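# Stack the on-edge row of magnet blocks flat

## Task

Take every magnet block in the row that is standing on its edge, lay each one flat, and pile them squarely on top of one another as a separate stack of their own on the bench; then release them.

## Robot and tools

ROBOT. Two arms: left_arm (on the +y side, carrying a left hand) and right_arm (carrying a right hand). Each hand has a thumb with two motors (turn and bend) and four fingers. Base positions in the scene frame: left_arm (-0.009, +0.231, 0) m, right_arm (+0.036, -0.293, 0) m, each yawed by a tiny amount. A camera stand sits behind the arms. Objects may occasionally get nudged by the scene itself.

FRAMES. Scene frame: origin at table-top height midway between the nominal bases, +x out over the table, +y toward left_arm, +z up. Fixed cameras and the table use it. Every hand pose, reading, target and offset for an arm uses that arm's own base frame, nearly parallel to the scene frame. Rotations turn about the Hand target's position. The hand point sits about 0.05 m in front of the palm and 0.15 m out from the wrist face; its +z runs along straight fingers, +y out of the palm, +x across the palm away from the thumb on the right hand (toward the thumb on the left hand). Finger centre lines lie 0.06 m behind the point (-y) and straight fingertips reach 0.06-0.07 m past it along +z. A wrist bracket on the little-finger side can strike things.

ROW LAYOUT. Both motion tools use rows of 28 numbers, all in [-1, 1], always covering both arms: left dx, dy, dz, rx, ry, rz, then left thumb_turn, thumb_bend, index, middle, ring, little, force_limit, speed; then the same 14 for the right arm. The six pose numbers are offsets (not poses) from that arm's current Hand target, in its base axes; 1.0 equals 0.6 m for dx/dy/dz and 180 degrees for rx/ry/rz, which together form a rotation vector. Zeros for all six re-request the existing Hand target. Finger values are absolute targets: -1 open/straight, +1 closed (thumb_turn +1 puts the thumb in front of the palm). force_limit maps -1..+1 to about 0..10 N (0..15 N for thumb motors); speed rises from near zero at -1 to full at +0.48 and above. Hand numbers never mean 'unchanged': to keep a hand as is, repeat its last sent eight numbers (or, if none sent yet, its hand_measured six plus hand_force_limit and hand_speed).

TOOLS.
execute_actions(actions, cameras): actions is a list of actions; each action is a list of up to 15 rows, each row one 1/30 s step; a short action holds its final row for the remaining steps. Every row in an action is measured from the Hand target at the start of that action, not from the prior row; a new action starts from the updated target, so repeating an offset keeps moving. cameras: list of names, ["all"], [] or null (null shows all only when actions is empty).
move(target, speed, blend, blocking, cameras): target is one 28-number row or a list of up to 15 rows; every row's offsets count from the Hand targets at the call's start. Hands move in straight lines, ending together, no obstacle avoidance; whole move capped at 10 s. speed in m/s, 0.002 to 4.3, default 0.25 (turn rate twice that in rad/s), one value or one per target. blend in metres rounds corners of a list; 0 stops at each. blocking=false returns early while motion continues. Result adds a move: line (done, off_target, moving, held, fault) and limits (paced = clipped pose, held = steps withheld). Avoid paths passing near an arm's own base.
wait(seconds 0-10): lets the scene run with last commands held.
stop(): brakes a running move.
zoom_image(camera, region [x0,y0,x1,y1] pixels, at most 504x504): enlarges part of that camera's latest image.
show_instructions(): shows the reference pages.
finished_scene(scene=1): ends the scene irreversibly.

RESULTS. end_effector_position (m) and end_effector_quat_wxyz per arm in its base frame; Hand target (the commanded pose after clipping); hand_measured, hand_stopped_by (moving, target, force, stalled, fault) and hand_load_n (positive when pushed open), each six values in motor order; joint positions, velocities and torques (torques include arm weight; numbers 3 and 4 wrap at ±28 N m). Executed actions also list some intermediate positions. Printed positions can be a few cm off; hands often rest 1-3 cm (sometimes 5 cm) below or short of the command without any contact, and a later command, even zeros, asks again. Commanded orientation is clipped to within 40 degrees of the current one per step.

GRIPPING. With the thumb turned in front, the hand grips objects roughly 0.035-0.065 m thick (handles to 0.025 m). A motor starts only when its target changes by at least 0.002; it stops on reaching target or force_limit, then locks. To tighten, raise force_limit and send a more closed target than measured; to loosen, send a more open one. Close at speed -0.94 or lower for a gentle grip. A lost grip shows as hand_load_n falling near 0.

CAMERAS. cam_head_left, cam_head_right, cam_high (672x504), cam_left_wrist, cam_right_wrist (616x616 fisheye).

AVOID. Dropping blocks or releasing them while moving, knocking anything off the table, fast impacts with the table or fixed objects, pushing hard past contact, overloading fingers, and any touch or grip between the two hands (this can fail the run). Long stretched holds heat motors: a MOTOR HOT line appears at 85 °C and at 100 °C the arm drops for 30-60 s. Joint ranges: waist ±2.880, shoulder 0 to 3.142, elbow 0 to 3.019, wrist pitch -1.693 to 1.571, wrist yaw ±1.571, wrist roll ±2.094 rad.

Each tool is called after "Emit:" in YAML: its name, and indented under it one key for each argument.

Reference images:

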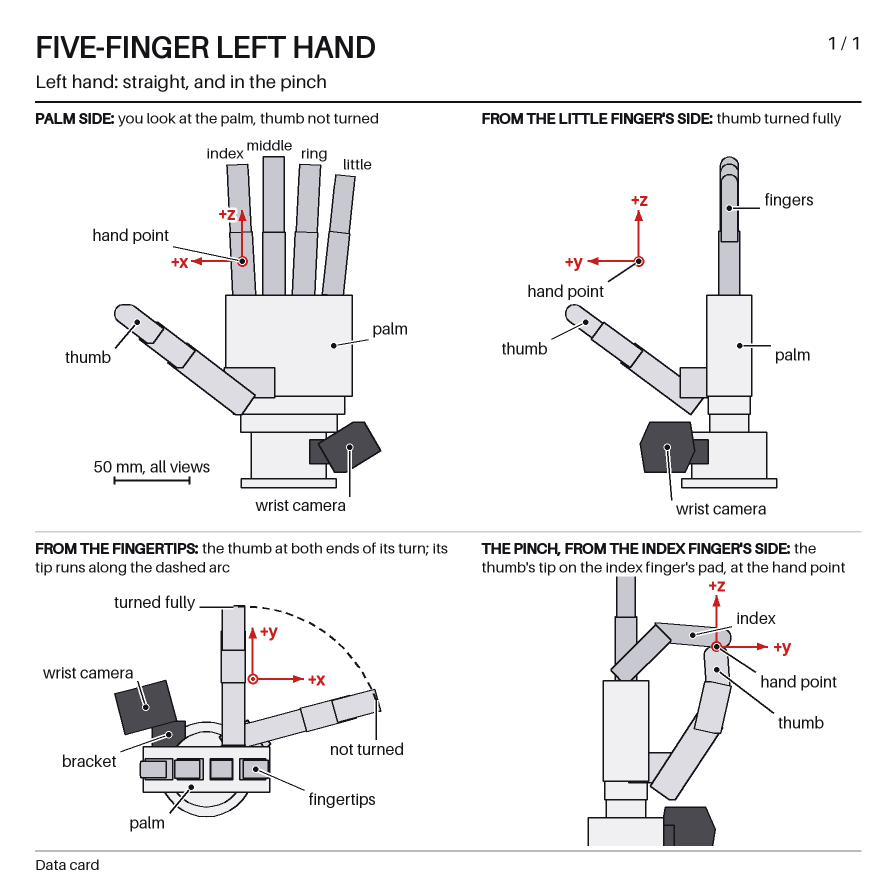

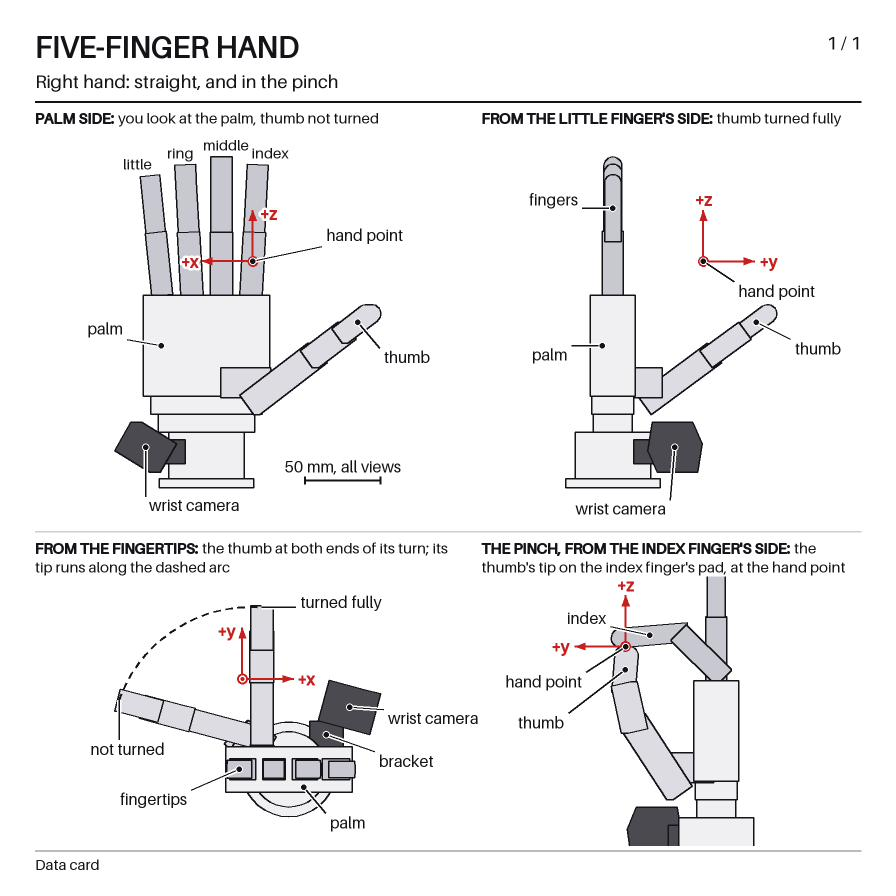

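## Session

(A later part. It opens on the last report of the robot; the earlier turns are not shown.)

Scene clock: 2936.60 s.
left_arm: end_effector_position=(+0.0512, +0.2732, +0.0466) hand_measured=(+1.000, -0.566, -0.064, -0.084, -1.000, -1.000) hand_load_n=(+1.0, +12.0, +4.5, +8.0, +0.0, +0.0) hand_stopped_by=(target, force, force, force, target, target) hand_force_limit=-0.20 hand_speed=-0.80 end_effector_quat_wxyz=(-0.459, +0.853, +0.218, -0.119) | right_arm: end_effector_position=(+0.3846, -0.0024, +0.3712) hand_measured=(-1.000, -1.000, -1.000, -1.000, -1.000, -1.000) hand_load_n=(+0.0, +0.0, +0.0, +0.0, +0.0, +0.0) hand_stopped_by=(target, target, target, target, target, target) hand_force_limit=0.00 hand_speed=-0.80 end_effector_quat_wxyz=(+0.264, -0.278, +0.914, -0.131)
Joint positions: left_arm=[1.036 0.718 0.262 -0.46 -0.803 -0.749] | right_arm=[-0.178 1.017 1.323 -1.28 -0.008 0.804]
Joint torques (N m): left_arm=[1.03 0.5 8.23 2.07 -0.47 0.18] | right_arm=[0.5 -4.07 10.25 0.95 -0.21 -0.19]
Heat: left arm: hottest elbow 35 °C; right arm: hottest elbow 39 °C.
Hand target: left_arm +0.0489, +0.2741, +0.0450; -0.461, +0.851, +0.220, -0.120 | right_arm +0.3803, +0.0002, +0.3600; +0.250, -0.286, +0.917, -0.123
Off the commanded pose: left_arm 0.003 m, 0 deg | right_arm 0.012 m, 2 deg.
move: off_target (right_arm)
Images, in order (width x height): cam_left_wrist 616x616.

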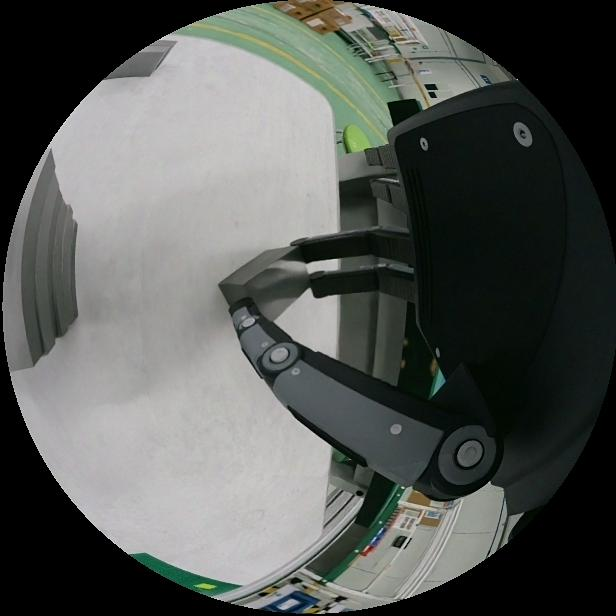

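Emit:
execute_actions:
  actions:
    - [[0, 0, 0, 0, 0, 0, 1, -0.8, -0.4, -0.45, -1, -1, -0.2, -0.75, 0, 0, 0, 0, 0, 0, -1, -1, -1, -1, -1, -1, 0, -0.8]]
    - [[0, 0, 0, 0, 0, 0, 1, -0.8, -0.4, -0.45, -1, -1, -0.2, -0.75, 0, 0, 0, 0, 0, 0, -1, -1, -1, -1, -1, -1, 0, -0.8]]
    - [[0, 0, 0, 0, 0, 0, 1, -0.8, -0.4, -0.45, -1, -1, -0.2, -0.75, 0, 0, 0, 0, 0, 0, -1, -1, -1, -1, -1, -1, 0, -0.8]]
  cameras: ["cam_left_wrist"]

Emit:
zoom_image:
  camera: "cam_left_wrist"
  region: [205, 230, 325, 340]

Scene clock: 2948.20 s.
left_arm: end_effector_position=(+0.0515, +0.2737, +0.0470) hand_measured=(+1.000, -0.800, -0.400, -0.450, -1.000, -1.000) hand_load_n=(+0.0, +0.0, +0.0, +0.0, -0.5, +0.0) hand_stopped_by=(target, target, target, target, target, target) hand_force_limit=-0.20 hand_speed=-0.75 end_effector_quat_wxyz=(-0.459, +0.853, +0.219, -0.118) | right_arm: end_effector_position=(+0.3846, -0.0024, +0.3712) hand_measured=(-1.000, -1.000, -1.000, -1.000, -1.000, -1.000) hand_load_n=(+0.0, +0.0, +0.0, +0.0, +0.0, +0.0) hand_stopped_by=(target, target, target, target, target, target) hand_force_limit=0.00 hand_speed=-0.80 end_effector_quat_wxyz=(+0.264, -0.278, +0.914, -0.131)
Joint positions: left_arm=[1.036 0.718 0.262 -0.457 -0.803 -0.749] | right_arm=[-0.178 1.017 1.323 -1.28 -0.008 0.804]
Joint torques (N m): left_arm=[1.03 0.5 8.21 1.95 -0.47 0.18] | right_arm=[0.44 -4.31 10.21 0.99 -0.23 -0.19]
Heat: left arm: hottest elbow 35 °C; right arm: hottest elbow 39 °C.
Hand target: left_arm +0.0489, +0.2740, +0.0450; -0.461, +0.851, +0.221, -0.120 | right_arm +0.3803, +0.0002, +0.3600; +0.250, -0.286, +0.917, -0.123
Off the commanded pose: left_arm 0.003 m, 0 deg | right_arm 0.012 m, 2 deg.
Step readings (end_effector_position of left_arm | right_arm):
0: (+0.0512, +0.2732, +0.0466) | (+0.3846, -0.0024, +0.3712)
1: (+0.0512, +0.2732, +0.0466) | (+0.3846, -0.0024, +0.3712)
2: (+0.0512, +0.2732, +0.0466) | (+0.3846, -0.0024, +0.3712)
4: (+0.0512, +0.2732, +0.0466) | (+0.3846, -0.0024, +0.3712)
8: (+0.0515, +0.2736, +0.0469) | (+0.3846, -0.0024, +0.3712)
15: (+0.0515, +0.2737, +0.0470) | (+0.3846, -0.0024, +0.3712)
16: (+0.0515, +0.2737, +0.0470) | (+0.3846, -0.0024, +0.3712)
17: (+0.0515, +0.2737, +0.0470) | (+0.3846, -0.0024, +0.3712)
19: (+0.0515, +0.2737, +0.0470) | (+0.3846, -0.0024, +0.3712)
23: (+0.0515, +0.2737, +0.0470) | (+0.3846, -0.0024, +0.3712)
30: (+0.0515, +0.2737, +0.0470) | (+0.3846, -0.0024, +0.3712)
31: (+0.0515, +0.2737, +0.0470) | (+0.3846, -0.0024, +0.3712)
32: (+0.0515, +0.2737, +0.0470) | (+0.3846, -0.0024, +0.3712)
34: (+0.0515, +0.2737, +0.0470) | (+0.3846, -0.0024, +0.3712)
38: (+0.0515, +0.2737, +0.0470) | (+0.3846, -0.0024, +0.3712)
45: (+0.0515, +0.2737, +0.0470) | (+0.3846, -0.0024, +0.3712)
Images, in order (width x height): cam_left_wrist 616x616.

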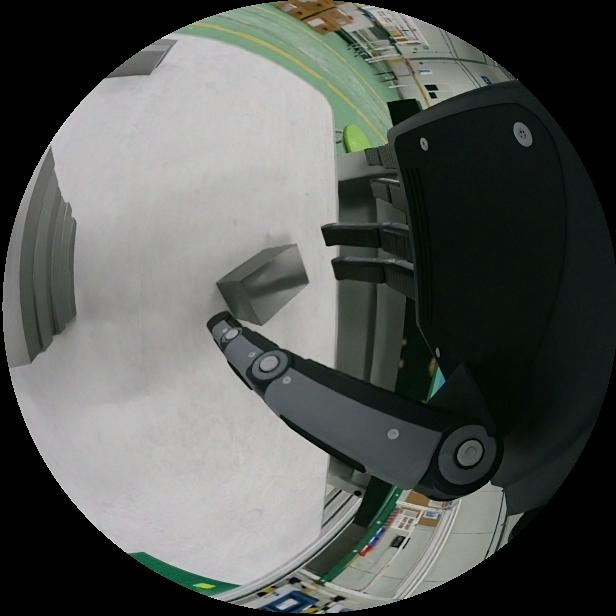

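Scaled by 4.200 from the camera's 616x616 image, which has a finer 880x880 frame.

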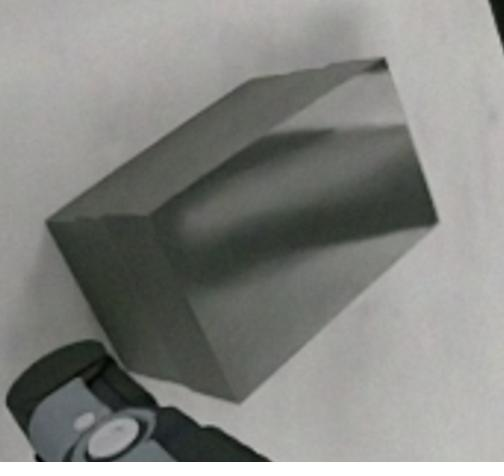

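Emit:
move:
  target:
    - [0.003, 0.025, 0.045, 0, 0, 0, 1, -0.8, -0.4, -0.45, -1, -1, -0.2, -0.75, 0, 0, 0, 0, 0, 0, -1, -1, -1, -1, -1, -1, 0, -0.8]
    - [0.004, 0.06, 0.13, 0, 0, 0, 1, -0.8, -0.4, -0.45, -1, -1, -0.2, -0.75, 0, 0, 0, 0, 0, 0, -1, -1, -1, -1, -1, -1, 0, -0.8]
    - [-0.1148, -0.0067, 0.2583, -0.164, 0.0877, -0.2913, 1, -0.8, -0.4, -0.45, -1, -1, -0.2, -0.75, 0, 0, 0, 0, 0, 0, -1, -1, -1, -1, -1, -1, 0, -0.8]
    - [-0.2748, -0.1567, 0.2833, -0.3278, 0.1754, -0.5826, 1, -1, -1, -1, -1, -1, -0.2, -0.5, 0, 0, 0, 0, 0, 0, -1, -1, -1, -1, -1, -1, 0, -0.8]
  speed: [0.08, 0.12, 0.3, 0.3]
  blend: [0.01, 0.02, 0.04, 0]
  cameras: ["cam_left_wrist"]

Emit:
zoom_image:
  camera: "cam_left_wrist"
  region: [270, 190, 370, 290]

Scene clock: 2971.00 s.
left_arm: end_effector_position=(-0.1096, +0.1661, +0.1942) hand_measured=(+1.000, -1.000, -1.000, -1.000, -1.000, -1.000) hand_load_n=(+0.0, -0.5, +0.0, +0.0, +0.0, +0.0) hand_stopped_by=(target, target, target, target, target, target) hand_force_limit=-0.20 hand_speed=-0.50 end_effector_quat_wxyz=(+0.016, +0.725, -0.688, +0.022) | right_arm: end_effector_position=(+0.3846, -0.0024, +0.3712) hand_measured=(-1.000, -1.000, -1.000, -1.000, -1.000, -1.000) hand_load_n=(+0.0, +0.0, +0.0, +0.0, +0.0, +0.0) hand_stopped_by=(target, target, target, target, target, target) hand_force_limit=0.00 hand_speed=-0.80 end_effector_quat_wxyz=(+0.264, -0.278, +0.914, -0.131)
Joint positions: left_arm=[1.819 0.899 0.877 -1.603 -0.004 1.766] | right_arm=[-0.178 1.017 1.323 -1.28 -0.008 0.804]
Joint torques (N m): left_arm=[1.44 -0.97 13.68 -0.05 0.01 0.18] | right_arm=[0.32 -4.13 10.25 0.99 -0.21 -0.18]
Heat: left arm: hottest elbow 37 °C; right arm: hottest elbow 39 °C.
Hand target: left_arm -0.1159, +0.1800, +0.2150; +0.004, +0.728, -0.686, +0.004 | right_arm +0.3803, +0.0002, +0.3600; +0.250, -0.286, +0.917, -0.123
Off the commanded pose: left_arm 0.026 m, 3 deg | right_arm 0.012 m, 2 deg.
move: off_target (left_arm, right_arm); target 4's new numbers were sent with left_arm's hand 0.026 m and 3 deg from that target
Images, in order (width x height): cam_left_wrist 616x616.

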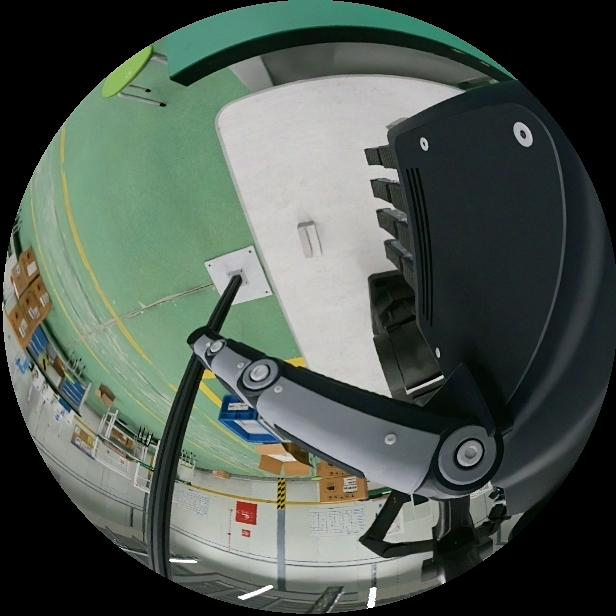

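Scaled by 5.040 from the camera's 616x616 image, which has a finer 880x880 frame.

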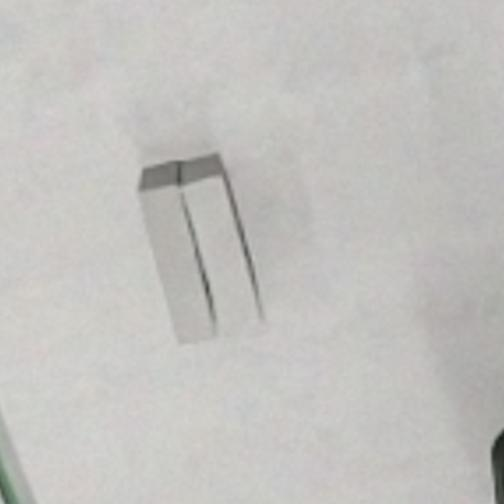

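Emit:
move:
  target:
    - [-0.0867, -0.1137, -0.1417, -0.0384, 0, 0.0027, 1, -1, -1, 0.9, 0.9, 0.9, -0.2, -0.3, 0, 0, 0, 0, 0, 0, -1, -1, -1, -1, -1, -1, 0, -0.8]
    - [-0.0867, -0.1137, -0.20, -0.0384, 0, 0.0027, 1, -1, -1, 0.9, 0.9, 0.9, -0.2, -0.3, 0, 0, 0, 0, 0, 0, -1, -1, -1, -1, -1, -1, 0, -0.8]
  speed: 0.2
  cameras: ["cam_left_wrist"]

Emit:
zoom_image:
  camera: "cam_left_wrist"
  region: [280, 160, 440, 320]

Scene clock: 2989.77 s.
left_arm: end_effector_position=(-0.1665, +0.1129, +0.0976) hand_measured=(+1.000, -1.000, -1.000, +0.900, +0.900, +0.900) hand_load_n=(+0.0, -0.5, +0.0, +0.0, +0.0, +0.5) hand_stopped_by=(target, target, target, target, target, target) hand_force_limit=-0.20 hand_speed=-0.30 end_effector_quat_wxyz=(+0.048, +0.728, -0.682, +0.045) | right_arm: end_effector_position=(+0.3846, -0.0024, +0.3712) hand_measured=(-1.000, -1.000, -1.000, -1.000, -1.000, -1.000) hand_load_n=(+0.0, +0.0, -0.5, +0.0, +0.0, +0.0) hand_stopped_by=(target, target, target, target, target, target) hand_force_limit=0.00 hand_speed=-0.80 end_effector_quat_wxyz=(+0.264, -0.278, +0.914, -0.131)
Joint positions: left_arm=[2.133 0.924 0.619 -1.377 -0.071 2.063] | right_arm=[-0.178 1.017 1.323 -1.28 -0.008 0.804]
Joint torques (N m): left_arm=[1.2 -1.2 7.73 0.5 -0.06 0.17] | right_arm=[0.5 -4.13 10.28 0.95 -0.23 -0.18]
Heat: left arm: hottest elbow 38 °C; right arm: hottest elbow 39 °C.
Hand target: left_arm -0.1681, +0.1119, +0.0950; +0.047, +0.729, -0.681, +0.045 | right_arm +0.3803, +0.0002, +0.3600; +0.250, -0.286, +0.917, -0.123
Off the commanded pose: left_arm 0.003 m, 0 deg | right_arm 0.012 m, 2 deg.
move: off_target (right_arm)
Images, in order (width x height): cam_left_wrist 616x616.

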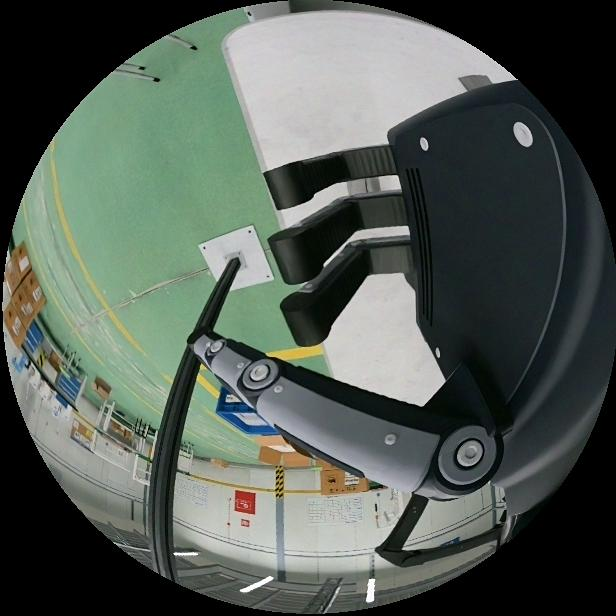

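Scaled by 3.150 from the camera's 616x616 image, which has a finer 880x880 frame.

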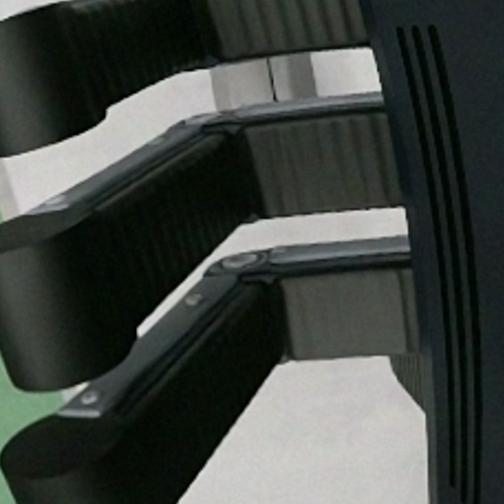

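Emit:
move:
  target:
    - [0, 0, -0.0435, 0, 0, 0, 1, -1, -1, 0.9, 0.9, 0.9, -0.2, -0.3, 0, 0, 0, 0, 0, 0, -1, -1, -1, -1, -1, -1, 0, -0.8]
  speed: 0.08
  cameras: ["cam_left_wrist"]

Emit:
zoom_image:
  camera: "cam_left_wrist"
  region: [280, 160, 440, 320]

Scene clock: 2999.37 s.
left_arm: end_effector_position=(-0.1678, +0.1150, +0.0737) hand_measured=(+1.000, -1.000, -1.000, +0.900, +0.900, +0.900) hand_load_n=(+0.0, +0.0, +0.0, +0.0, +0.0, +0.0) hand_stopped_by=(target, target, target, target, target, target) hand_force_limit=-0.20 hand_speed=-0.30 end_effector_quat_wxyz=(+0.047, +0.729, -0.682, +0.041) | right_arm: end_effector_position=(+0.3846, -0.0024, +0.3712) hand_measured=(-1.000, -1.000, -1.000, -1.000, -1.000, -1.000) hand_load_n=(+0.0, -0.5, +0.0, -0.5, +0.0, +0.0) hand_stopped_by=(target, target, target, target, target, target) hand_force_limit=0.00 hand_speed=-0.80 end_effector_quat_wxyz=(+0.264, -0.278, +0.914, -0.131)
Joint positions: left_arm=[2.133 0.955 0.57 -1.288 -0.071 2.063] | right_arm=[-0.178 1.017 1.323 -1.28 -0.008 0.804]
Joint torques (N m): left_arm=[1.14 -1.08 7.1 0.51 -0.06 0.18] | right_arm=[0.26 -4.01 10.28 1.02 -0.23 -0.17]
Heat: left arm: hottest elbow 38 °C; right arm: hottest elbow 39 °C.
Hand target: left_arm -0.1681, +0.1119, +0.0690; +0.047, +0.729, -0.681, +0.045 | right_arm +0.3803, +0.0002, +0.3600; +0.250, -0.286, +0.917, -0.123
Off the commanded pose: left_arm 0.006 m, 1 deg | right_arm 0.012 m, 2 deg.
move: off_target (right_arm)
Images, in order (width x height): cam_left_wrist 616x616.

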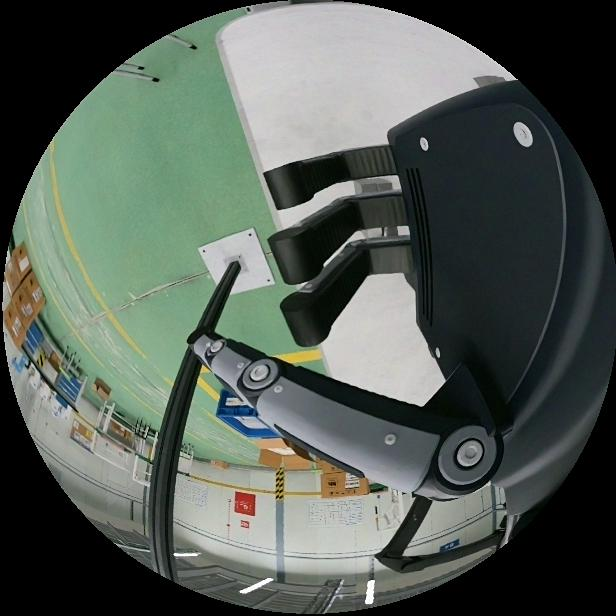

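Scaled by 3.150 from the camera's 616x616 image, which has a finer 880x880 frame.

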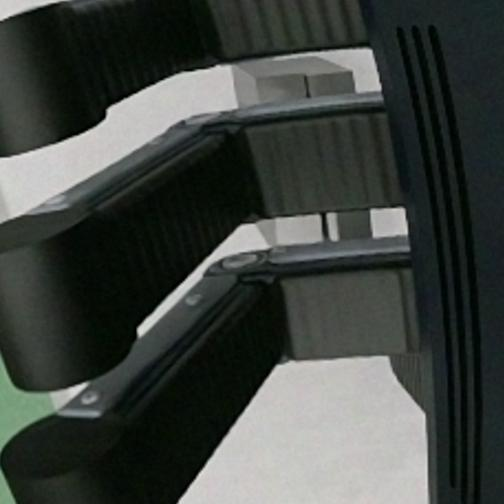

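Emit:
move:
  target:
    - [0.0035, 0.0742, 0.0067, 0.042, 0, 0, 1, -1, -1, 0.9, 0.9, 0.9, -0.2, -0.3, 0, 0, 0, 0, 0, 0, -1, -1, -1, -1, -1, -1, 0, -0.8]
    - [0.001, 0.1635, 0.025, 0.084, 0, 0, 1, -1, -1, 0.9, 0.9, 0.9, -0.2, -0.3, 0, 0, 0, 0, 0, 0, -1, -1, -1, -1, -1, -1, 0, -0.8]
  speed: 0.06
  blend: [0.01, 0]

Emit:
move:
  target:
    - [0, 0.01, 0.08, 0.0, 0, 0, 1, -1, -1, 0.9, 0.9, 0.9, -0.2, -0.3, 0, 0, 0, 0, 0, 0, -1, -1, -1, -1, -1, -1, 0, -0.8]
    - [0.0683, 0.0, 0.24, -0.042, 0, 0, 1, -1, -1, -1, -1, -1, -0.2, -0.3, 0, 0, 0, 0, 0, 0, -1, -1, -1, -1, -1, -1, 0, -0.8]
  speed: 0.2
  blend: [0.01, 0]
  cameras: ["cam_left_wrist"]

Emit:
zoom_image:
  camera: "cam_left_wrist"
  region: [230, 170, 380, 320]

Scene clock: 3014.40 s.
left_arm: end_effector_position=(-0.1567, +0.1818, +0.0630) hand_measured=(+1.000, -1.000, -1.000, +0.900, +0.900, +0.900) hand_load_n=(+0.0, +0.0, +0.0, +0.0, +0.0, +0.0) hand_stopped_by=(target, target, target, target, target, target) hand_force_limit=-0.20 hand_speed=-0.30 end_effector_quat_wxyz=(-0.038, +0.733, -0.679, -0.015) | right_arm: end_effector_position=(+0.3846, -0.0024, +0.3712) hand_measured=(-1.000, -1.000, -1.000, -1.000, -1.000, -1.000) hand_load_n=(-0.5, +0.0, +0.0, +0.0, +0.0, +0.0) hand_stopped_by=(target, target, target, target, target, target) hand_force_limit=0.00 hand_speed=-0.80 end_effector_quat_wxyz=(+0.264, -0.278, +0.914, -0.131)
Joint positions: left_arm=[2.051 0.996 0.591 -1.113 0.062 1.974] | right_arm=[-0.178 1.017 1.323 -1.28 -0.008 0.804]
Joint torques (N m): left_arm=[-0.62 -1.73 13.23 0.99 0.02 0.06] | right_arm=[0.56 -4.13 10.28 0.99 -0.21 -0.19]
Heat: left arm: hottest elbow 38 °C; right arm: hottest elbow 39 °C.
Hand target: left_arm -0.1673, +0.2100, +0.0839; -0.049, +0.729, -0.681, -0.045 | right_arm +0.3803, +0.0002, +0.3600; +0.250, -0.286, +0.917, -0.123
Off the commanded pose: left_arm 0.037 m, 4 deg | right_arm 0.012 m, 2 deg.
move: off_target (left_arm, right_arm)

Scene clock: 3017.20 s.
left_arm: end_effector_position=(-0.1252, +0.1962, +0.2098) hand_measured=(+1.000, -1.000, -1.000, -1.000, -1.000, -1.000) hand_load_n=(+0.0, +0.0, -0.5, +0.0, +0.0, +0.0) hand_stopped_by=(target, target, target, target, target, target) hand_force_limit=-0.20 hand_speed=-0.30 end_effector_quat_wxyz=(+0.008, +0.732, -0.681, +0.016) | right_arm: end_effector_position=(+0.3846, -0.0024, +0.3712) hand_measured=(-1.000, -1.000, -1.000, -1.000, -1.000, -1.000) hand_load_n=(+0.0, +0.0, +0.0, +0.0, +0.0, +0.0) hand_stopped_by=(target, target, target, target, target, target) hand_force_limit=0.00 hand_speed=-0.80 end_effector_quat_wxyz=(+0.264, -0.278, +0.914, -0.131)
Joint positions: left_arm=[1.859 0.984 0.968 -1.591 0.003 1.787] | right_arm=[-0.178 1.017 1.323 -1.28 -0.008 0.804]
Joint torques (N m): left_arm=[-0.5 -2.26 13.07 -0.05 -0.08 0.04] | right_arm=[0.21 -4.07 10.22 0.91 -0.21 -0.17]
Heat: left arm: hottest elbow 38 °C; right arm: hottest elbow 39 °C.
Hand target: left_arm -0.1265, +0.2100, +0.2279; -0.001, +0.731, -0.683, +0.000 | right_arm +0.3803, +0.0002, +0.3600; +0.250, -0.286, +0.917, -0.123
Off the commanded pose: left_arm 0.023 m, 2 deg | right_arm 0.012 m, 2 deg.
move: off_target (left_arm, right_arm); target 2's new numbers were sent with left_arm's hand 0.023 m and 2 deg from that target
Images, in order (width x height): cam_left_wrist 616x616.

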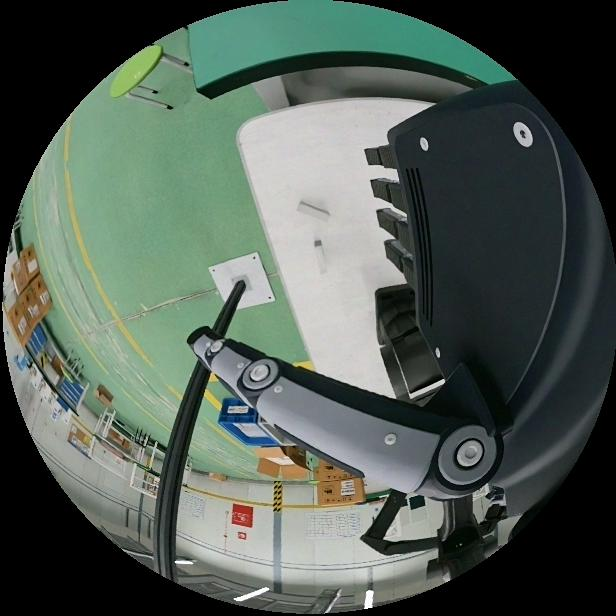

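Scaled by 3.360 from the camera's 616x616 image, which has a finer 880x880 frame.

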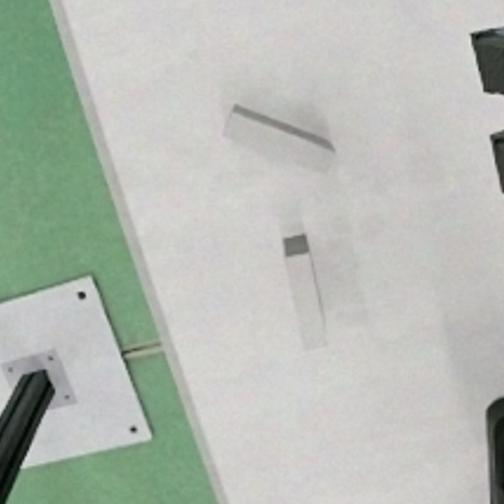

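Emit:
move:
  target:
    - [0.0152, 0.0075, -0.03, 0.3894, -0.1066, 0.7044, 1, -0.7, -0.45, -0.45, -1, -1, -0.1, -0.5, 0, 0, 0, 0, 0, 0, -1, -1, -1, -1, -1, -1, 0, -0.8]
    - [0.0152, 0.0075, -0.15, 0.3894, -0.1066, 0.7044, 1, -0.7, -0.45, -0.45, -1, -1, -0.1, -0.5, 0, 0, 0, 0, 0, 0, -1, -1, -1, -1, -1, -1, 0, -0.8]
  speed: 0.3
  blend: [0.02, 0]
  cameras: ["cam_left_wrist"]

Emit:
zoom_image:
  camera: "cam_left_wrist"
  region: [100, 200, 300, 400]

Scene clock: 3061.07 s.
left_arm: end_effector_position=(-0.1192, +0.2087, +0.1331) hand_measured=(+1.000, -0.700, -0.450, -0.450, -1.000, -1.000) hand_load_n=(+0.0, +0.0, -0.5, +0.0, +0.0, +0.0) hand_stopped_by=(target, target, target, target, target, target) hand_force_limit=-0.10 hand_speed=-0.50 end_effector_quat_wxyz=(-0.410, +0.783, +0.409, -0.228) | right_arm: end_effector_position=(+0.3846, -0.0024, +0.3712) hand_measured=(-1.000, -1.000, -1.000, -1.000, -1.000, -1.000) hand_load_n=(+0.0, +0.0, +0.0, +0.0, +0.0, +0.0) hand_stopped_by=(target, target, target, target, target, target) hand_force_limit=0.00 hand_speed=-0.80 end_effector_quat_wxyz=(+0.264, -0.278, +0.914, -0.131)
Joint positions: left_arm=[1.826 0.314 0.393 -0.816 -0.587 -0.441] | right_arm=[-0.178 1.017 1.323 -1.28 -0.008 0.804]
Joint torques (N m): left_arm=[-0.67 3.02 10.19 2.3 -0.38 0.04] | right_arm=[0.09 -4.25 10.19 0.91 -0.22 -0.17]
Motor temperatures (°C): left_arm=[25 26 43 22 22 23] | right_arm=[24 26 39 24 24 21]
Heat: left arm: hottest elbow 43 °C; right arm: hottest elbow 39 °C.
Hand target: left_arm -0.1173, +0.2146, +0.1380; -0.422, +0.779, +0.408, -0.222 | right_arm +0.3803, +0.0002, +0.3600; +0.250, -0.286, +0.917, -0.123
Off the commanded pose: left_arm 0.008 m, 2 deg | right_arm 0.012 m, 2 deg.
move: off_target (right_arm)
Images, in order (width x height): cam_left_wrist 616x616.

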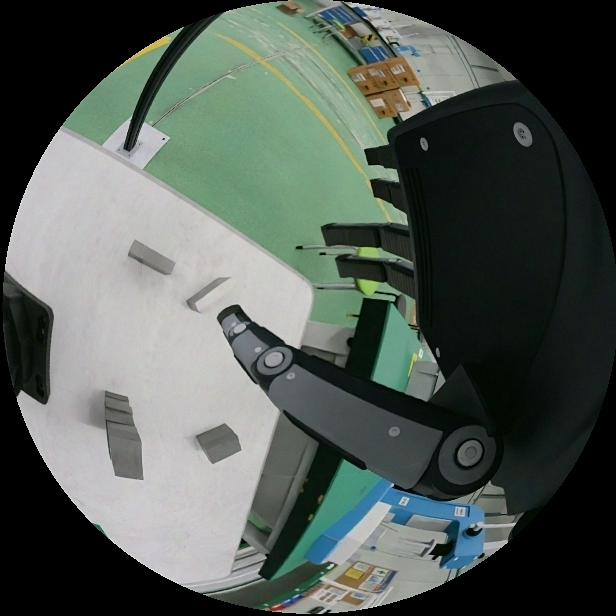

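Scaled by 2.520 from the camera's 616x616 image, which has a finer 880x880 frame.

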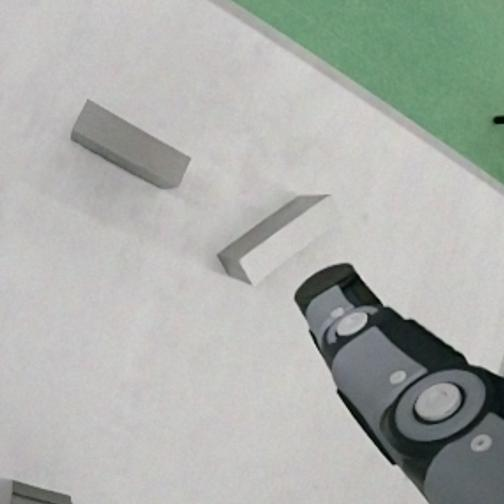

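Emit:
zoom_image:
  camera: "cam_left_wrist"
  region: [175, 265, 245, 325]

Scaled by 7.200 from the camera's 616x616 image, which has a finer 880x880 frame.

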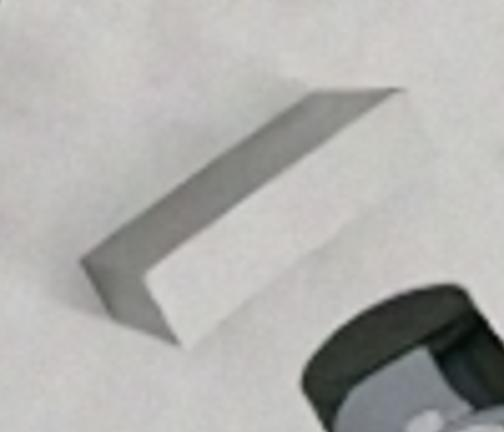

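Emit:
move:
  target:
    - [-0.001, -0.0035, -0.15, 0, 0, 0, 1, -0.7, -0.5, -0.45, -1, -1, -0.1, -0.5, 0, 0, 0, 0, 0, 0, -1, -1, -1, -1, -1, -1, 0, -0.8]
  speed: 0.12
  cameras: ["cam_left_wrist"]

Emit:
zoom_image:
  camera: "cam_left_wrist"
  region: [200, 230, 330, 330]

Scene clock: 3084.73 s.
left_arm: end_effector_position=(-0.1192, +0.2108, +0.0514) hand_measured=(+1.000, -0.700, -0.500, -0.450, -1.000, -1.000) hand_load_n=(+0.0, +0.0, +0.0, +0.0, +0.0, +0.0) hand_stopped_by=(target, target, target, target, target, target) hand_force_limit=-0.10 hand_speed=-0.50 end_effector_quat_wxyz=(-0.421, +0.778, +0.410, -0.224) | right_arm: end_effector_position=(+0.3846, -0.0024, +0.3712) hand_measured=(-1.000, -1.000, -1.000, -1.000, -1.000, -1.000) hand_load_n=(+0.0, -0.5, +0.0, +0.0, +0.0, +0.0) hand_stopped_by=(target, target, target, target, target, target) hand_force_limit=0.00 hand_speed=-0.80 end_effector_quat_wxyz=(+0.264, -0.278, +0.914, -0.131)
Joint positions: left_arm=[1.826 0.311 0.167 -0.568 -0.585 -0.441] | right_arm=[-0.178 1.017 1.323 -1.28 -0.008 0.804]
Joint torques (N m): left_arm=[-0.09 4.01 9.31 2.33 -0.24 0.11] | right_arm=[0.32 -4.25 10.26 0.92 -0.21 -0.17]
Heat: left arm: hottest elbow 40 °C; right arm: hottest elbow 39 °C.
Hand target: left_arm -0.1179, +0.2124, +0.0480; -0.422, +0.779, +0.408, -0.222 | right_arm +0.3803, +0.0002, +0.3600; +0.250, -0.286, +0.917, -0.123
Off the commanded pose: left_arm 0.004 m, 0 deg | right_arm 0.012 m, 2 deg.
move: off_target (right_arm)
Images, in order (width x height): cam_left_wrist 616x616.

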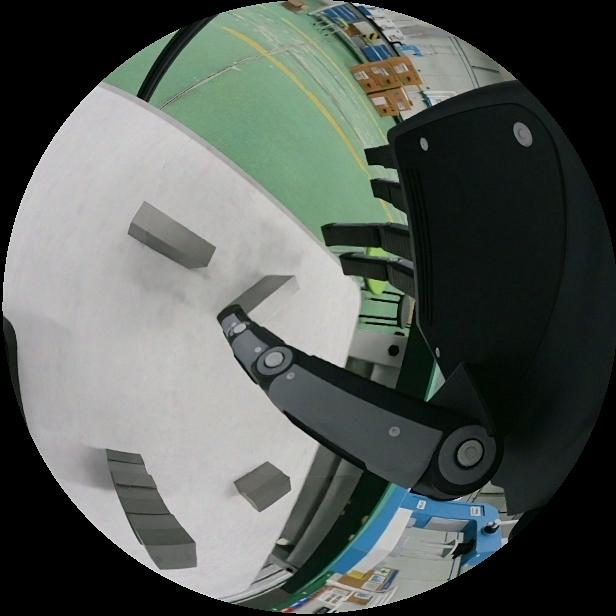

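Scaled by 3.877 from the camera's 616x616 image, which has a finer 880x880 frame.

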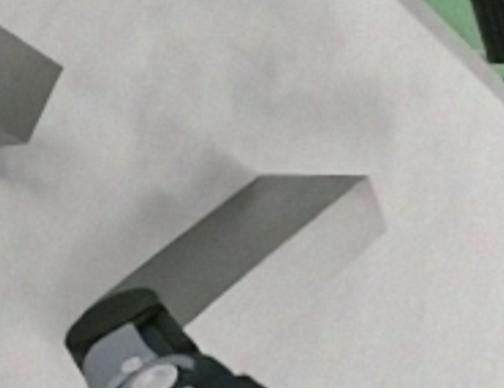

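Emit:
move:
  target:
    - [0.0023, 0.0052, -0.0408, 0, 0, 0, 1, -0.68, -0.5, -0.45, -1, -1, -0.1, -0.5, 0, 0, 0, 0, 0, 0, -1, -1, -1, -1, -1, -1, 0, -0.8]
  speed: 0.08
  cameras: ["cam_left_wrist"]

Emit:
zoom_image:
  camera: "cam_left_wrist"
  region: [220, 250, 350, 350]

Scene clock: 3105.93 s.
left_arm: end_effector_position=(-0.1192, +0.2141, +0.0280) hand_measured=(+1.000, -0.680, -0.500, -0.450, -1.000, -1.000) hand_load_n=(+0.0, +0.0, +0.0, +0.0, +0.0, +0.0) hand_stopped_by=(target, target, target, target, target, target) hand_force_limit=-0.10 hand_speed=-0.50 end_effector_quat_wxyz=(-0.420, +0.778, +0.410, -0.225) | right_arm: end_effector_position=(+0.3846, -0.0024, +0.3712) hand_measured=(-1.000, -1.000, -1.000, -1.000, -1.000, -1.000) hand_load_n=(+0.0, +0.0, +0.0, +0.0, +0.0, +0.0) hand_stopped_by=(target, target, target, target, target, target) hand_force_limit=0.00 hand_speed=-0.80 end_effector_quat_wxyz=(+0.264, -0.278, +0.914, -0.131)
Joint positions: left_arm=[1.816 0.382 0.113 -0.449 -0.595 -0.448] | right_arm=[-0.178 1.017 1.323 -1.28 -0.008 0.804]
Joint torques (N m): left_arm=[-0.5 3.72 8.83 2.33 -0.37 0.04] | right_arm=[0.44 -3.9 10.3 0.85 -0.23 -0.18]
Heat: left arm: hottest elbow 40 °C; right arm: hottest elbow 39 °C.
Hand target: left_arm -0.1165, +0.2154, +0.0234; -0.421, +0.779, +0.408, -0.222 | right_arm +0.3803, +0.0002, +0.3600; +0.250, -0.286, +0.917, -0.123
Off the commanded pose: left_arm 0.005 m, 0 deg | right_arm 0.012 m, 2 deg.
move: off_target (right_arm)
Images, in order (width x height): cam_left_wrist 616x616.

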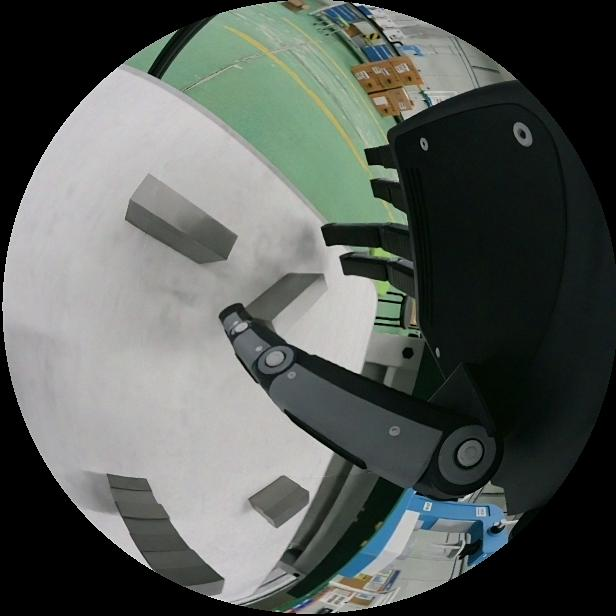

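Scaled by 3.877 from the camera's 616x616 image, which has a finer 880x880 frame.

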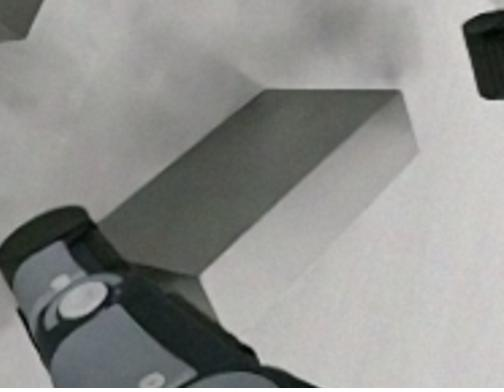

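Emit:
move:
  target:
    - [0.0060, 0.0, -0.0060, 0, 0, 0, 1, -0.68, -0.5, -0.45, -1, -1, -0.1, -0.5, 0, 0, 0, 0, 0, 0, -1, -1, -1, -1, -1, -1, 0, -0.8]
  speed: 0.05
  cameras: ["cam_left_wrist"]

Emit:
zoom_image:
  camera: "cam_left_wrist"
  region: [220, 250, 350, 350]

Scene clock: 3120.30 s.
left_arm: end_effector_position=(-0.1163, +0.2165, +0.0288) hand_measured=(+1.000, -0.680, -0.500, -0.450, -1.000, -1.000) hand_load_n=(+0.5, +0.0, +0.0, +0.0, +0.0, +0.0) hand_stopped_by=(target, target, target, target, target, target) hand_force_limit=-0.10 hand_speed=-0.50 end_effector_quat_wxyz=(-0.424, +0.775, +0.410, -0.224) | right_arm: end_effector_position=(+0.3846, -0.0024, +0.3712) hand_measured=(-1.000, -1.000, -1.000, -1.000, -1.000, -1.000) hand_load_n=(+0.0, +0.0, +0.0, +0.0, +0.0, +0.0) hand_stopped_by=(target, target, target, target, target, target) hand_force_limit=0.00 hand_speed=-0.80 end_effector_quat_wxyz=(+0.264, -0.278, +0.914, -0.131)
Joint positions: left_arm=[1.788 0.385 0.113 -0.449 -0.616 -0.471] | right_arm=[-0.178 1.017 1.323 -1.28 -0.008 0.804]
Joint torques (N m): left_arm=[-0.62 3.72 8.25 2.22 -0.39 0.08] | right_arm=[0.5 -4.07 10.3 0.91 -0.22 -0.18]
Motor temperatures (°C): left_arm=[25 26 38 23 22 23] | right_arm=[24 25 39 24 24 21]
Heat: left arm: hottest elbow 38 °C; right arm: hottest elbow 39 °C.
Hand target: left_arm -0.1129, +0.2154, +0.0197; -0.421, +0.779, +0.408, -0.222 | right_arm +0.3803, +0.0002, +0.3600; +0.250, -0.286, +0.917, -0.123
Off the commanded pose: left_arm 0.010 m, 1 deg | right_arm 0.012 m, 2 deg.
move: off_target (right_arm)
Images, in order (width x height): cam_left_wrist 616x616.

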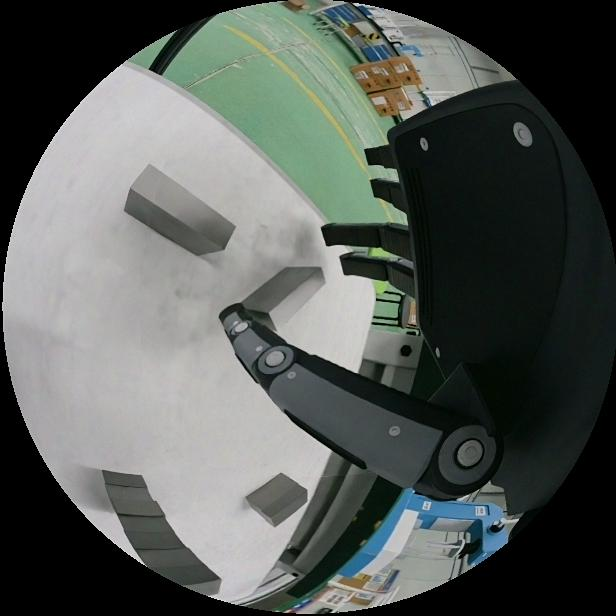

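Scaled by 3.877 from the camera's 616x616 image, which has a finer 880x880 frame.

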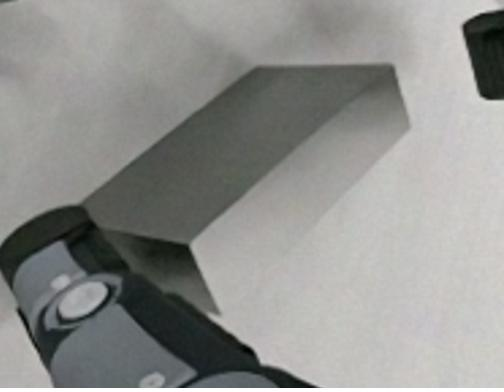

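Emit:
move:
  target:
    - [0.0, -0.0085, 0.002, 0, 0, 0, 1, -0.68, -0.5, -0.45, -1, -1, -0.1, -0.5, 0, 0, 0, 0, 0, 0, -1, -1, -1, -1, -1, -1, 0, -0.8]
  speed: 0.05
  cameras: ["cam_left_wrist"]

Emit:
zoom_image:
  camera: "cam_left_wrist"
  region: [220, 250, 350, 350]

Scene clock: 3132.83 s.
left_arm: end_effector_position=(-0.1151, +0.2141, +0.0273) hand_measured=(+1.000, -0.680, -0.500, -0.450, -1.000, -1.000) hand_load_n=(+0.0, +0.0, +0.0, +0.0, +0.0, +0.0) hand_stopped_by=(target, target, target, target, target, target) hand_force_limit=-0.10 hand_speed=-0.50 end_effector_quat_wxyz=(-0.426, +0.775, +0.410, -0.222) | right_arm: end_effector_position=(+0.3846, -0.0024, +0.3712) hand_measured=(-1.000, -1.000, -1.000, -1.000, -1.000, -1.000) hand_load_n=(+0.0, -0.5, +0.0, +0.0, +0.0, +0.0) hand_stopped_by=(target, target, target, target, target, target) hand_force_limit=0.00 hand_speed=-0.80 end_effector_quat_wxyz=(+0.264, -0.278, +0.914, -0.131)
Joint positions: left_arm=[1.788 0.359 0.105 -0.464 -0.613 -0.472] | right_arm=[-0.178 1.017 1.323 -1.28 -0.008 0.804]
Joint torques (N m): left_arm=[0.09 2.43 8.69 1.31 -0.25 0.11] | right_arm=[0.26 -4.13 10.36 0.92 -0.2 -0.19]
Heat: left arm: hottest elbow 37 °C; right arm: hottest elbow 39 °C.
Hand target: left_arm -0.1129, +0.2103, +0.0209; -0.421, +0.779, +0.408, -0.222 | right_arm +0.3803, +0.0002, +0.3600; +0.250, -0.286, +0.917, -0.123
Off the commanded pose: left_arm 0.008 m, 1 deg | right_arm 0.012 m, 2 deg.
move: off_target (right_arm)
Images, in order (width x height): cam_left_wrist 616x616.

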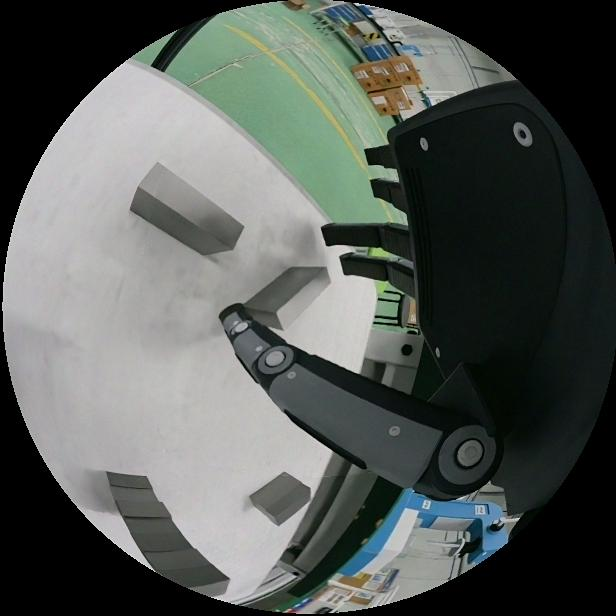

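Scaled by 3.877 from the camera's 616x616 image, which has a finer 880x880 frame.

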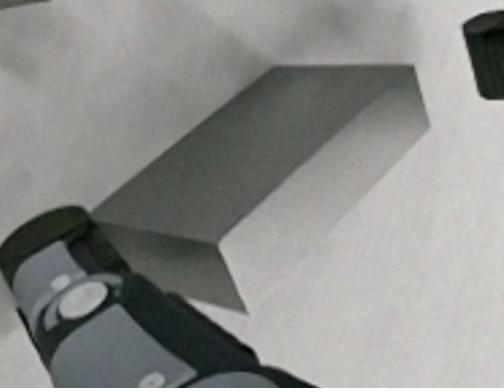

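Emit:
execute_actions:
  actions:
    - [[0, 0, 0, 0, 0, 0, 1, -0.48, 0.1, -0.45, -1, -1, -0.1, -0.8, 0, 0, 0, 0, 0, 0, -1, -1, -1, -1, -1, -1, 0, -0.8]]
    - [[0, 0, 0, 0, 0, 0, 1, -0.48, 0.1, -0.45, -1, -1, -0.1, -0.8, 0, 0, 0, 0, 0, 0, -1, -1, -1, -1, -1, -1, 0, -0.8]]
    - [[0, 0, 0, 0, 0, 0, 1, -0.48, 0.1, -0.45, -1, -1, -0.1, -0.8, 0, 0, 0, 0, 0, 0, -1, -1, -1, -1, -1, -1, 0, -0.8]]
    - [[0, 0, 0, 0, 0, 0, 1, -0.48, 0.1, -0.45, -1, -1, -0.1, -0.8, 0, 0, 0, 0, 0, 0, -1, -1, -1, -1, -1, -1, 0, -0.8]]
  cameras: ["cam_left_wrist"]

Emit:
zoom_image:
  camera: "cam_left_wrist"
  region: [220, 230, 350, 350]

Scene clock: 3145.13 s.
left_arm: end_effector_position=(-0.1149, +0.2137, +0.0268) hand_measured=(+1.000, -0.484, -0.134, -0.450, -1.000, -1.000) hand_load_n=(-0.5, +5.0, +6.0, +0.0, +0.0, +0.0) hand_stopped_by=(target, target, force, target, target, target) hand_force_limit=-0.10 hand_speed=-0.80 end_effector_quat_wxyz=(-0.425, +0.776, +0.410, -0.222) | right_arm: end_effector_position=(+0.3846, -0.0024, +0.3712) hand_measured=(-1.000, -1.000, -1.000, -1.000, -1.000, -1.000) hand_load_n=(+0.0, +0.0, +0.0, +0.0, +0.0, +0.0) hand_stopped_by=(target, target, target, target, target, target) hand_force_limit=0.00 hand_speed=-0.80 end_effector_quat_wxyz=(+0.264, -0.278, +0.914, -0.131)
Joint positions: left_arm=[1.788 0.359 0.105 -0.466 -0.612 -0.472] | right_arm=[-0.178 1.017 1.323 -1.28 -0.008 0.804]
Joint torques (N m): left_arm=[0.03 2.32 8.68 1.46 -0.3 0.11] | right_arm=[0.62 -3.96 10.21 0.91 -0.24 -0.16]
Heat: left arm: hottest elbow 38 °C; right arm: hottest elbow 39 °C.
Hand target: left_arm -0.1129, +0.2103, +0.0209; -0.421, +0.779, +0.408, -0.222 | right_arm +0.3803, +0.0002, +0.3600; +0.250, -0.286, +0.917, -0.123
Off the commanded pose: left_arm 0.007 m, 1 deg | right_arm 0.012 m, 2 deg.
Step readings (end_effector_position of left_arm | right_arm):
0: (-0.1151, +0.2141, +0.0273) | (+0.3846, -0.0024, +0.3712)
1: (-0.1151, +0.2141, +0.0273) | (+0.3846, -0.0024, +0.3712)
2: (-0.1151, +0.2141, +0.0273) | (+0.3846, -0.0024, +0.3712)
4: (-0.1151, +0.2141, +0.0273) | (+0.3846, -0.0024, +0.3712)
8: (-0.1151, +0.2141, +0.0273) | (+0.3846, -0.0024, +0.3712)
15: (-0.1149, +0.2139, +0.0270) | (+0.3846, -0.0024, +0.3712)
16: (-0.1149, +0.2138, +0.0269) | (+0.3846, -0.0024, +0.3712)
17: (-0.1149, +0.2138, +0.0269) | (+0.3846, -0.0024, +0.3712)
19: (-0.1149, +0.2137, +0.0268) | (+0.3846, -0.0024, +0.3712)
23: (-0.1149, +0.2137, +0.0268) | (+0.3846, -0.0024, +0.3712)
30: (-0.1149, +0.2137, +0.0268) | (+0.3846, -0.0024, +0.3712)
31: (-0.1149, +0.2137, +0.0268) | (+0.3846, -0.0024, +0.3712)
32: (-0.1149, +0.2137, +0.0268) | (+0.3846, -0.0024, +0.3712)
34: (-0.1149, +0.2137, +0.0268) | (+0.3846, -0.0024, +0.3712)
38: (-0.1149, +0.2137, +0.0268) | (+0.3846, -0.0024, +0.3712)
45: (-0.1149, +0.2137, +0.0268) | (+0.3846, -0.0024, +0.3712)
46: (-0.1149, +0.2137, +0.0268) | (+0.3846, -0.0024, +0.3712)
47: (-0.1149, +0.2137, +0.0268) | (+0.3846, -0.0024, +0.3712)
49: (-0.1149, +0.2137, +0.0268) | (+0.3846, -0.0024, +0.3712)
53: (-0.1149, +0.2137, +0.0268) | (+0.3846, -0.0024, +0.3712)
60: (-0.1149, +0.2137, +0.0268) | (+0.3846, -0.0024, +0.3712)
Images, in order (width x height): cam_left_wrist 616x616.

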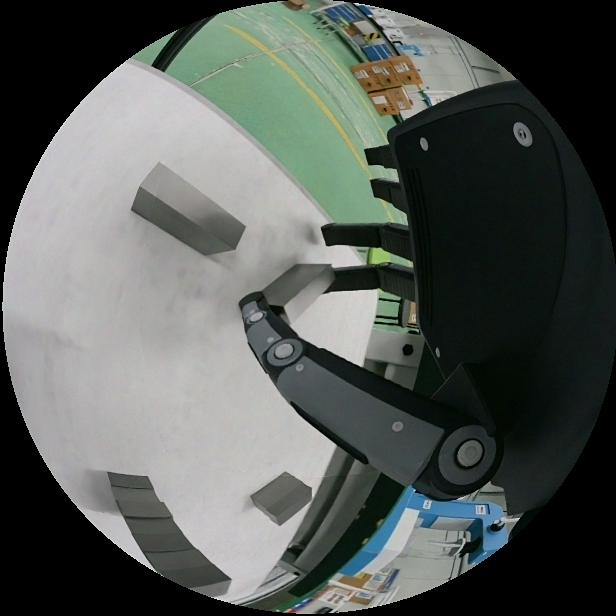

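Scaled by 3.877 from the camera's 616x616 image, which has a finer 880x880 frame.

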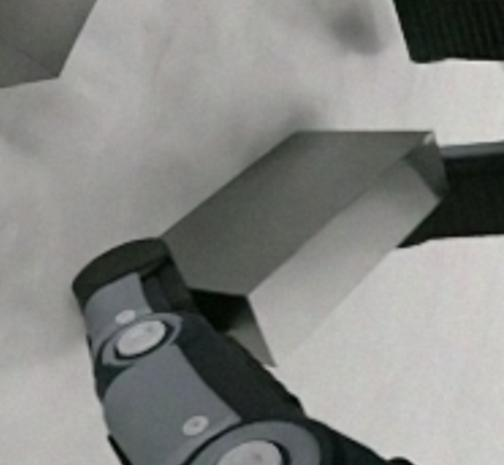

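Emit:
move:
  target:
    - [0, 0.025, 0.115, 0, 0, 0, 1, -0.48, 0.1, -0.45, -1, -1, -0.1, -0.8, 0, 0, 0, 0, 0, 0, -1, -1, -1, -1, -1, -1, 0, -0.8]
    - [0.155, 0.108, 0.248, -0.0753, 0.0819, -0.0673, 1, -0.48, 0.1, -0.45, -1, -1, -0.1, -0.8, 0, 0, 0, 0, 0, 0, -1, -1, -1, -1, -1, -1, 0, -0.8]
    - [0.4012, 0.1162, 0.1818, -0.1505, 0.1638, -0.1345, 1, -0.48, 0.1, -0.45, -1, -1, -0.1, -0.8, 0, 0, 0, 0, 0, 0, -1, -1, -1, -1, -1, -1, 0, -0.8]
    - [0.4012, 0.1162, 0.0318, -0.1505, 0.1638, -0.1345, 1, -0.48, 0.1, -0.45, -1, -1, -0.1, -0.8, 0, 0, 0, 0, 0, 0, -1, -1, -1, -1, -1, -1, 0, -0.8]
  speed: [0.1, 0.17, 0.17, 0.12]
  blend: [0.02, 0.04, 0.02, 0]
  cameras: ["cam_left_wrist"]

Scene clock: 3176.10 s.
left_arm: end_effector_position=(+0.1263, +0.2817, +0.0417) hand_measured=(+1.000, -0.484, -0.134, -0.450, -1.000, -1.000) hand_load_n=(+0.0, +5.5, +6.0, +0.0, +0.0, +0.0) hand_stopped_by=(target, target, force, target, target, target) hand_force_limit=-0.10 hand_speed=-0.80 end_effector_quat_wxyz=(-0.352, +0.840, +0.060, -0.408) | right_arm: end_effector_position=(+0.3846, -0.0024, +0.3712) hand_measured=(-1.000, -1.000, -1.000, -1.000, -1.000, -1.000) hand_load_n=(+0.0, +0.0, +0.0, +0.0, -0.5, +0.0) hand_stopped_by=(target, target, target, target, target, target) hand_force_limit=0.00 hand_speed=-0.80 end_effector_quat_wxyz=(+0.264, -0.278, +0.914, -0.131)
Joint positions: left_arm=[0.682 1.571 0.813 -1.302 -1.075 -1.327] | right_arm=[-0.178 1.017 1.323 -1.28 -0.008 0.804]
Joint torques (N m): left_arm=[-0.38 -8.35 5.09 -0.2 -0.72 0.1] | right_arm=[0.44 -4.37 10.29 0.96 -0.22 -0.17]
Heat: left arm: hottest elbow 38 °C; right arm: hottest elbow 39 °C.
Hand target: left_arm +0.1278, +0.2801, +0.0401; -0.356, +0.840, +0.058, -0.406 | right_arm +0.3803, +0.0002, +0.3600; +0.250, -0.286, +0.917, -0.123
Off the commanded pose: left_arm 0.003 m, 1 deg | right_arm 0.012 m, 2 deg.
move: off_target (right_arm)
Images, in order (width x height): cam_left_wrist 616x616.

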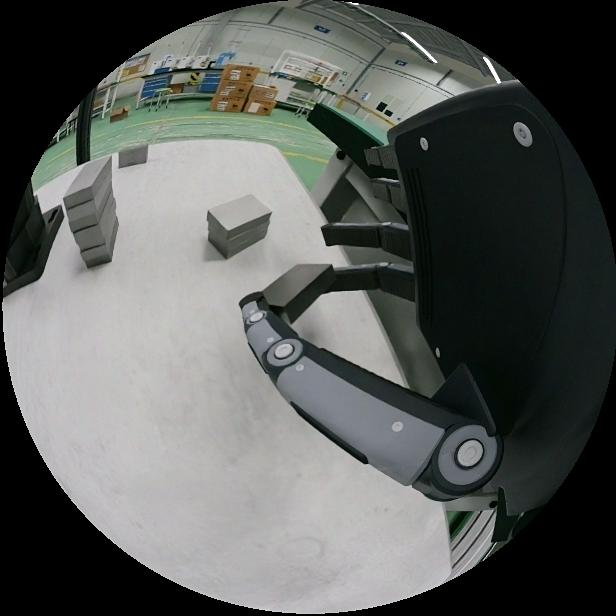

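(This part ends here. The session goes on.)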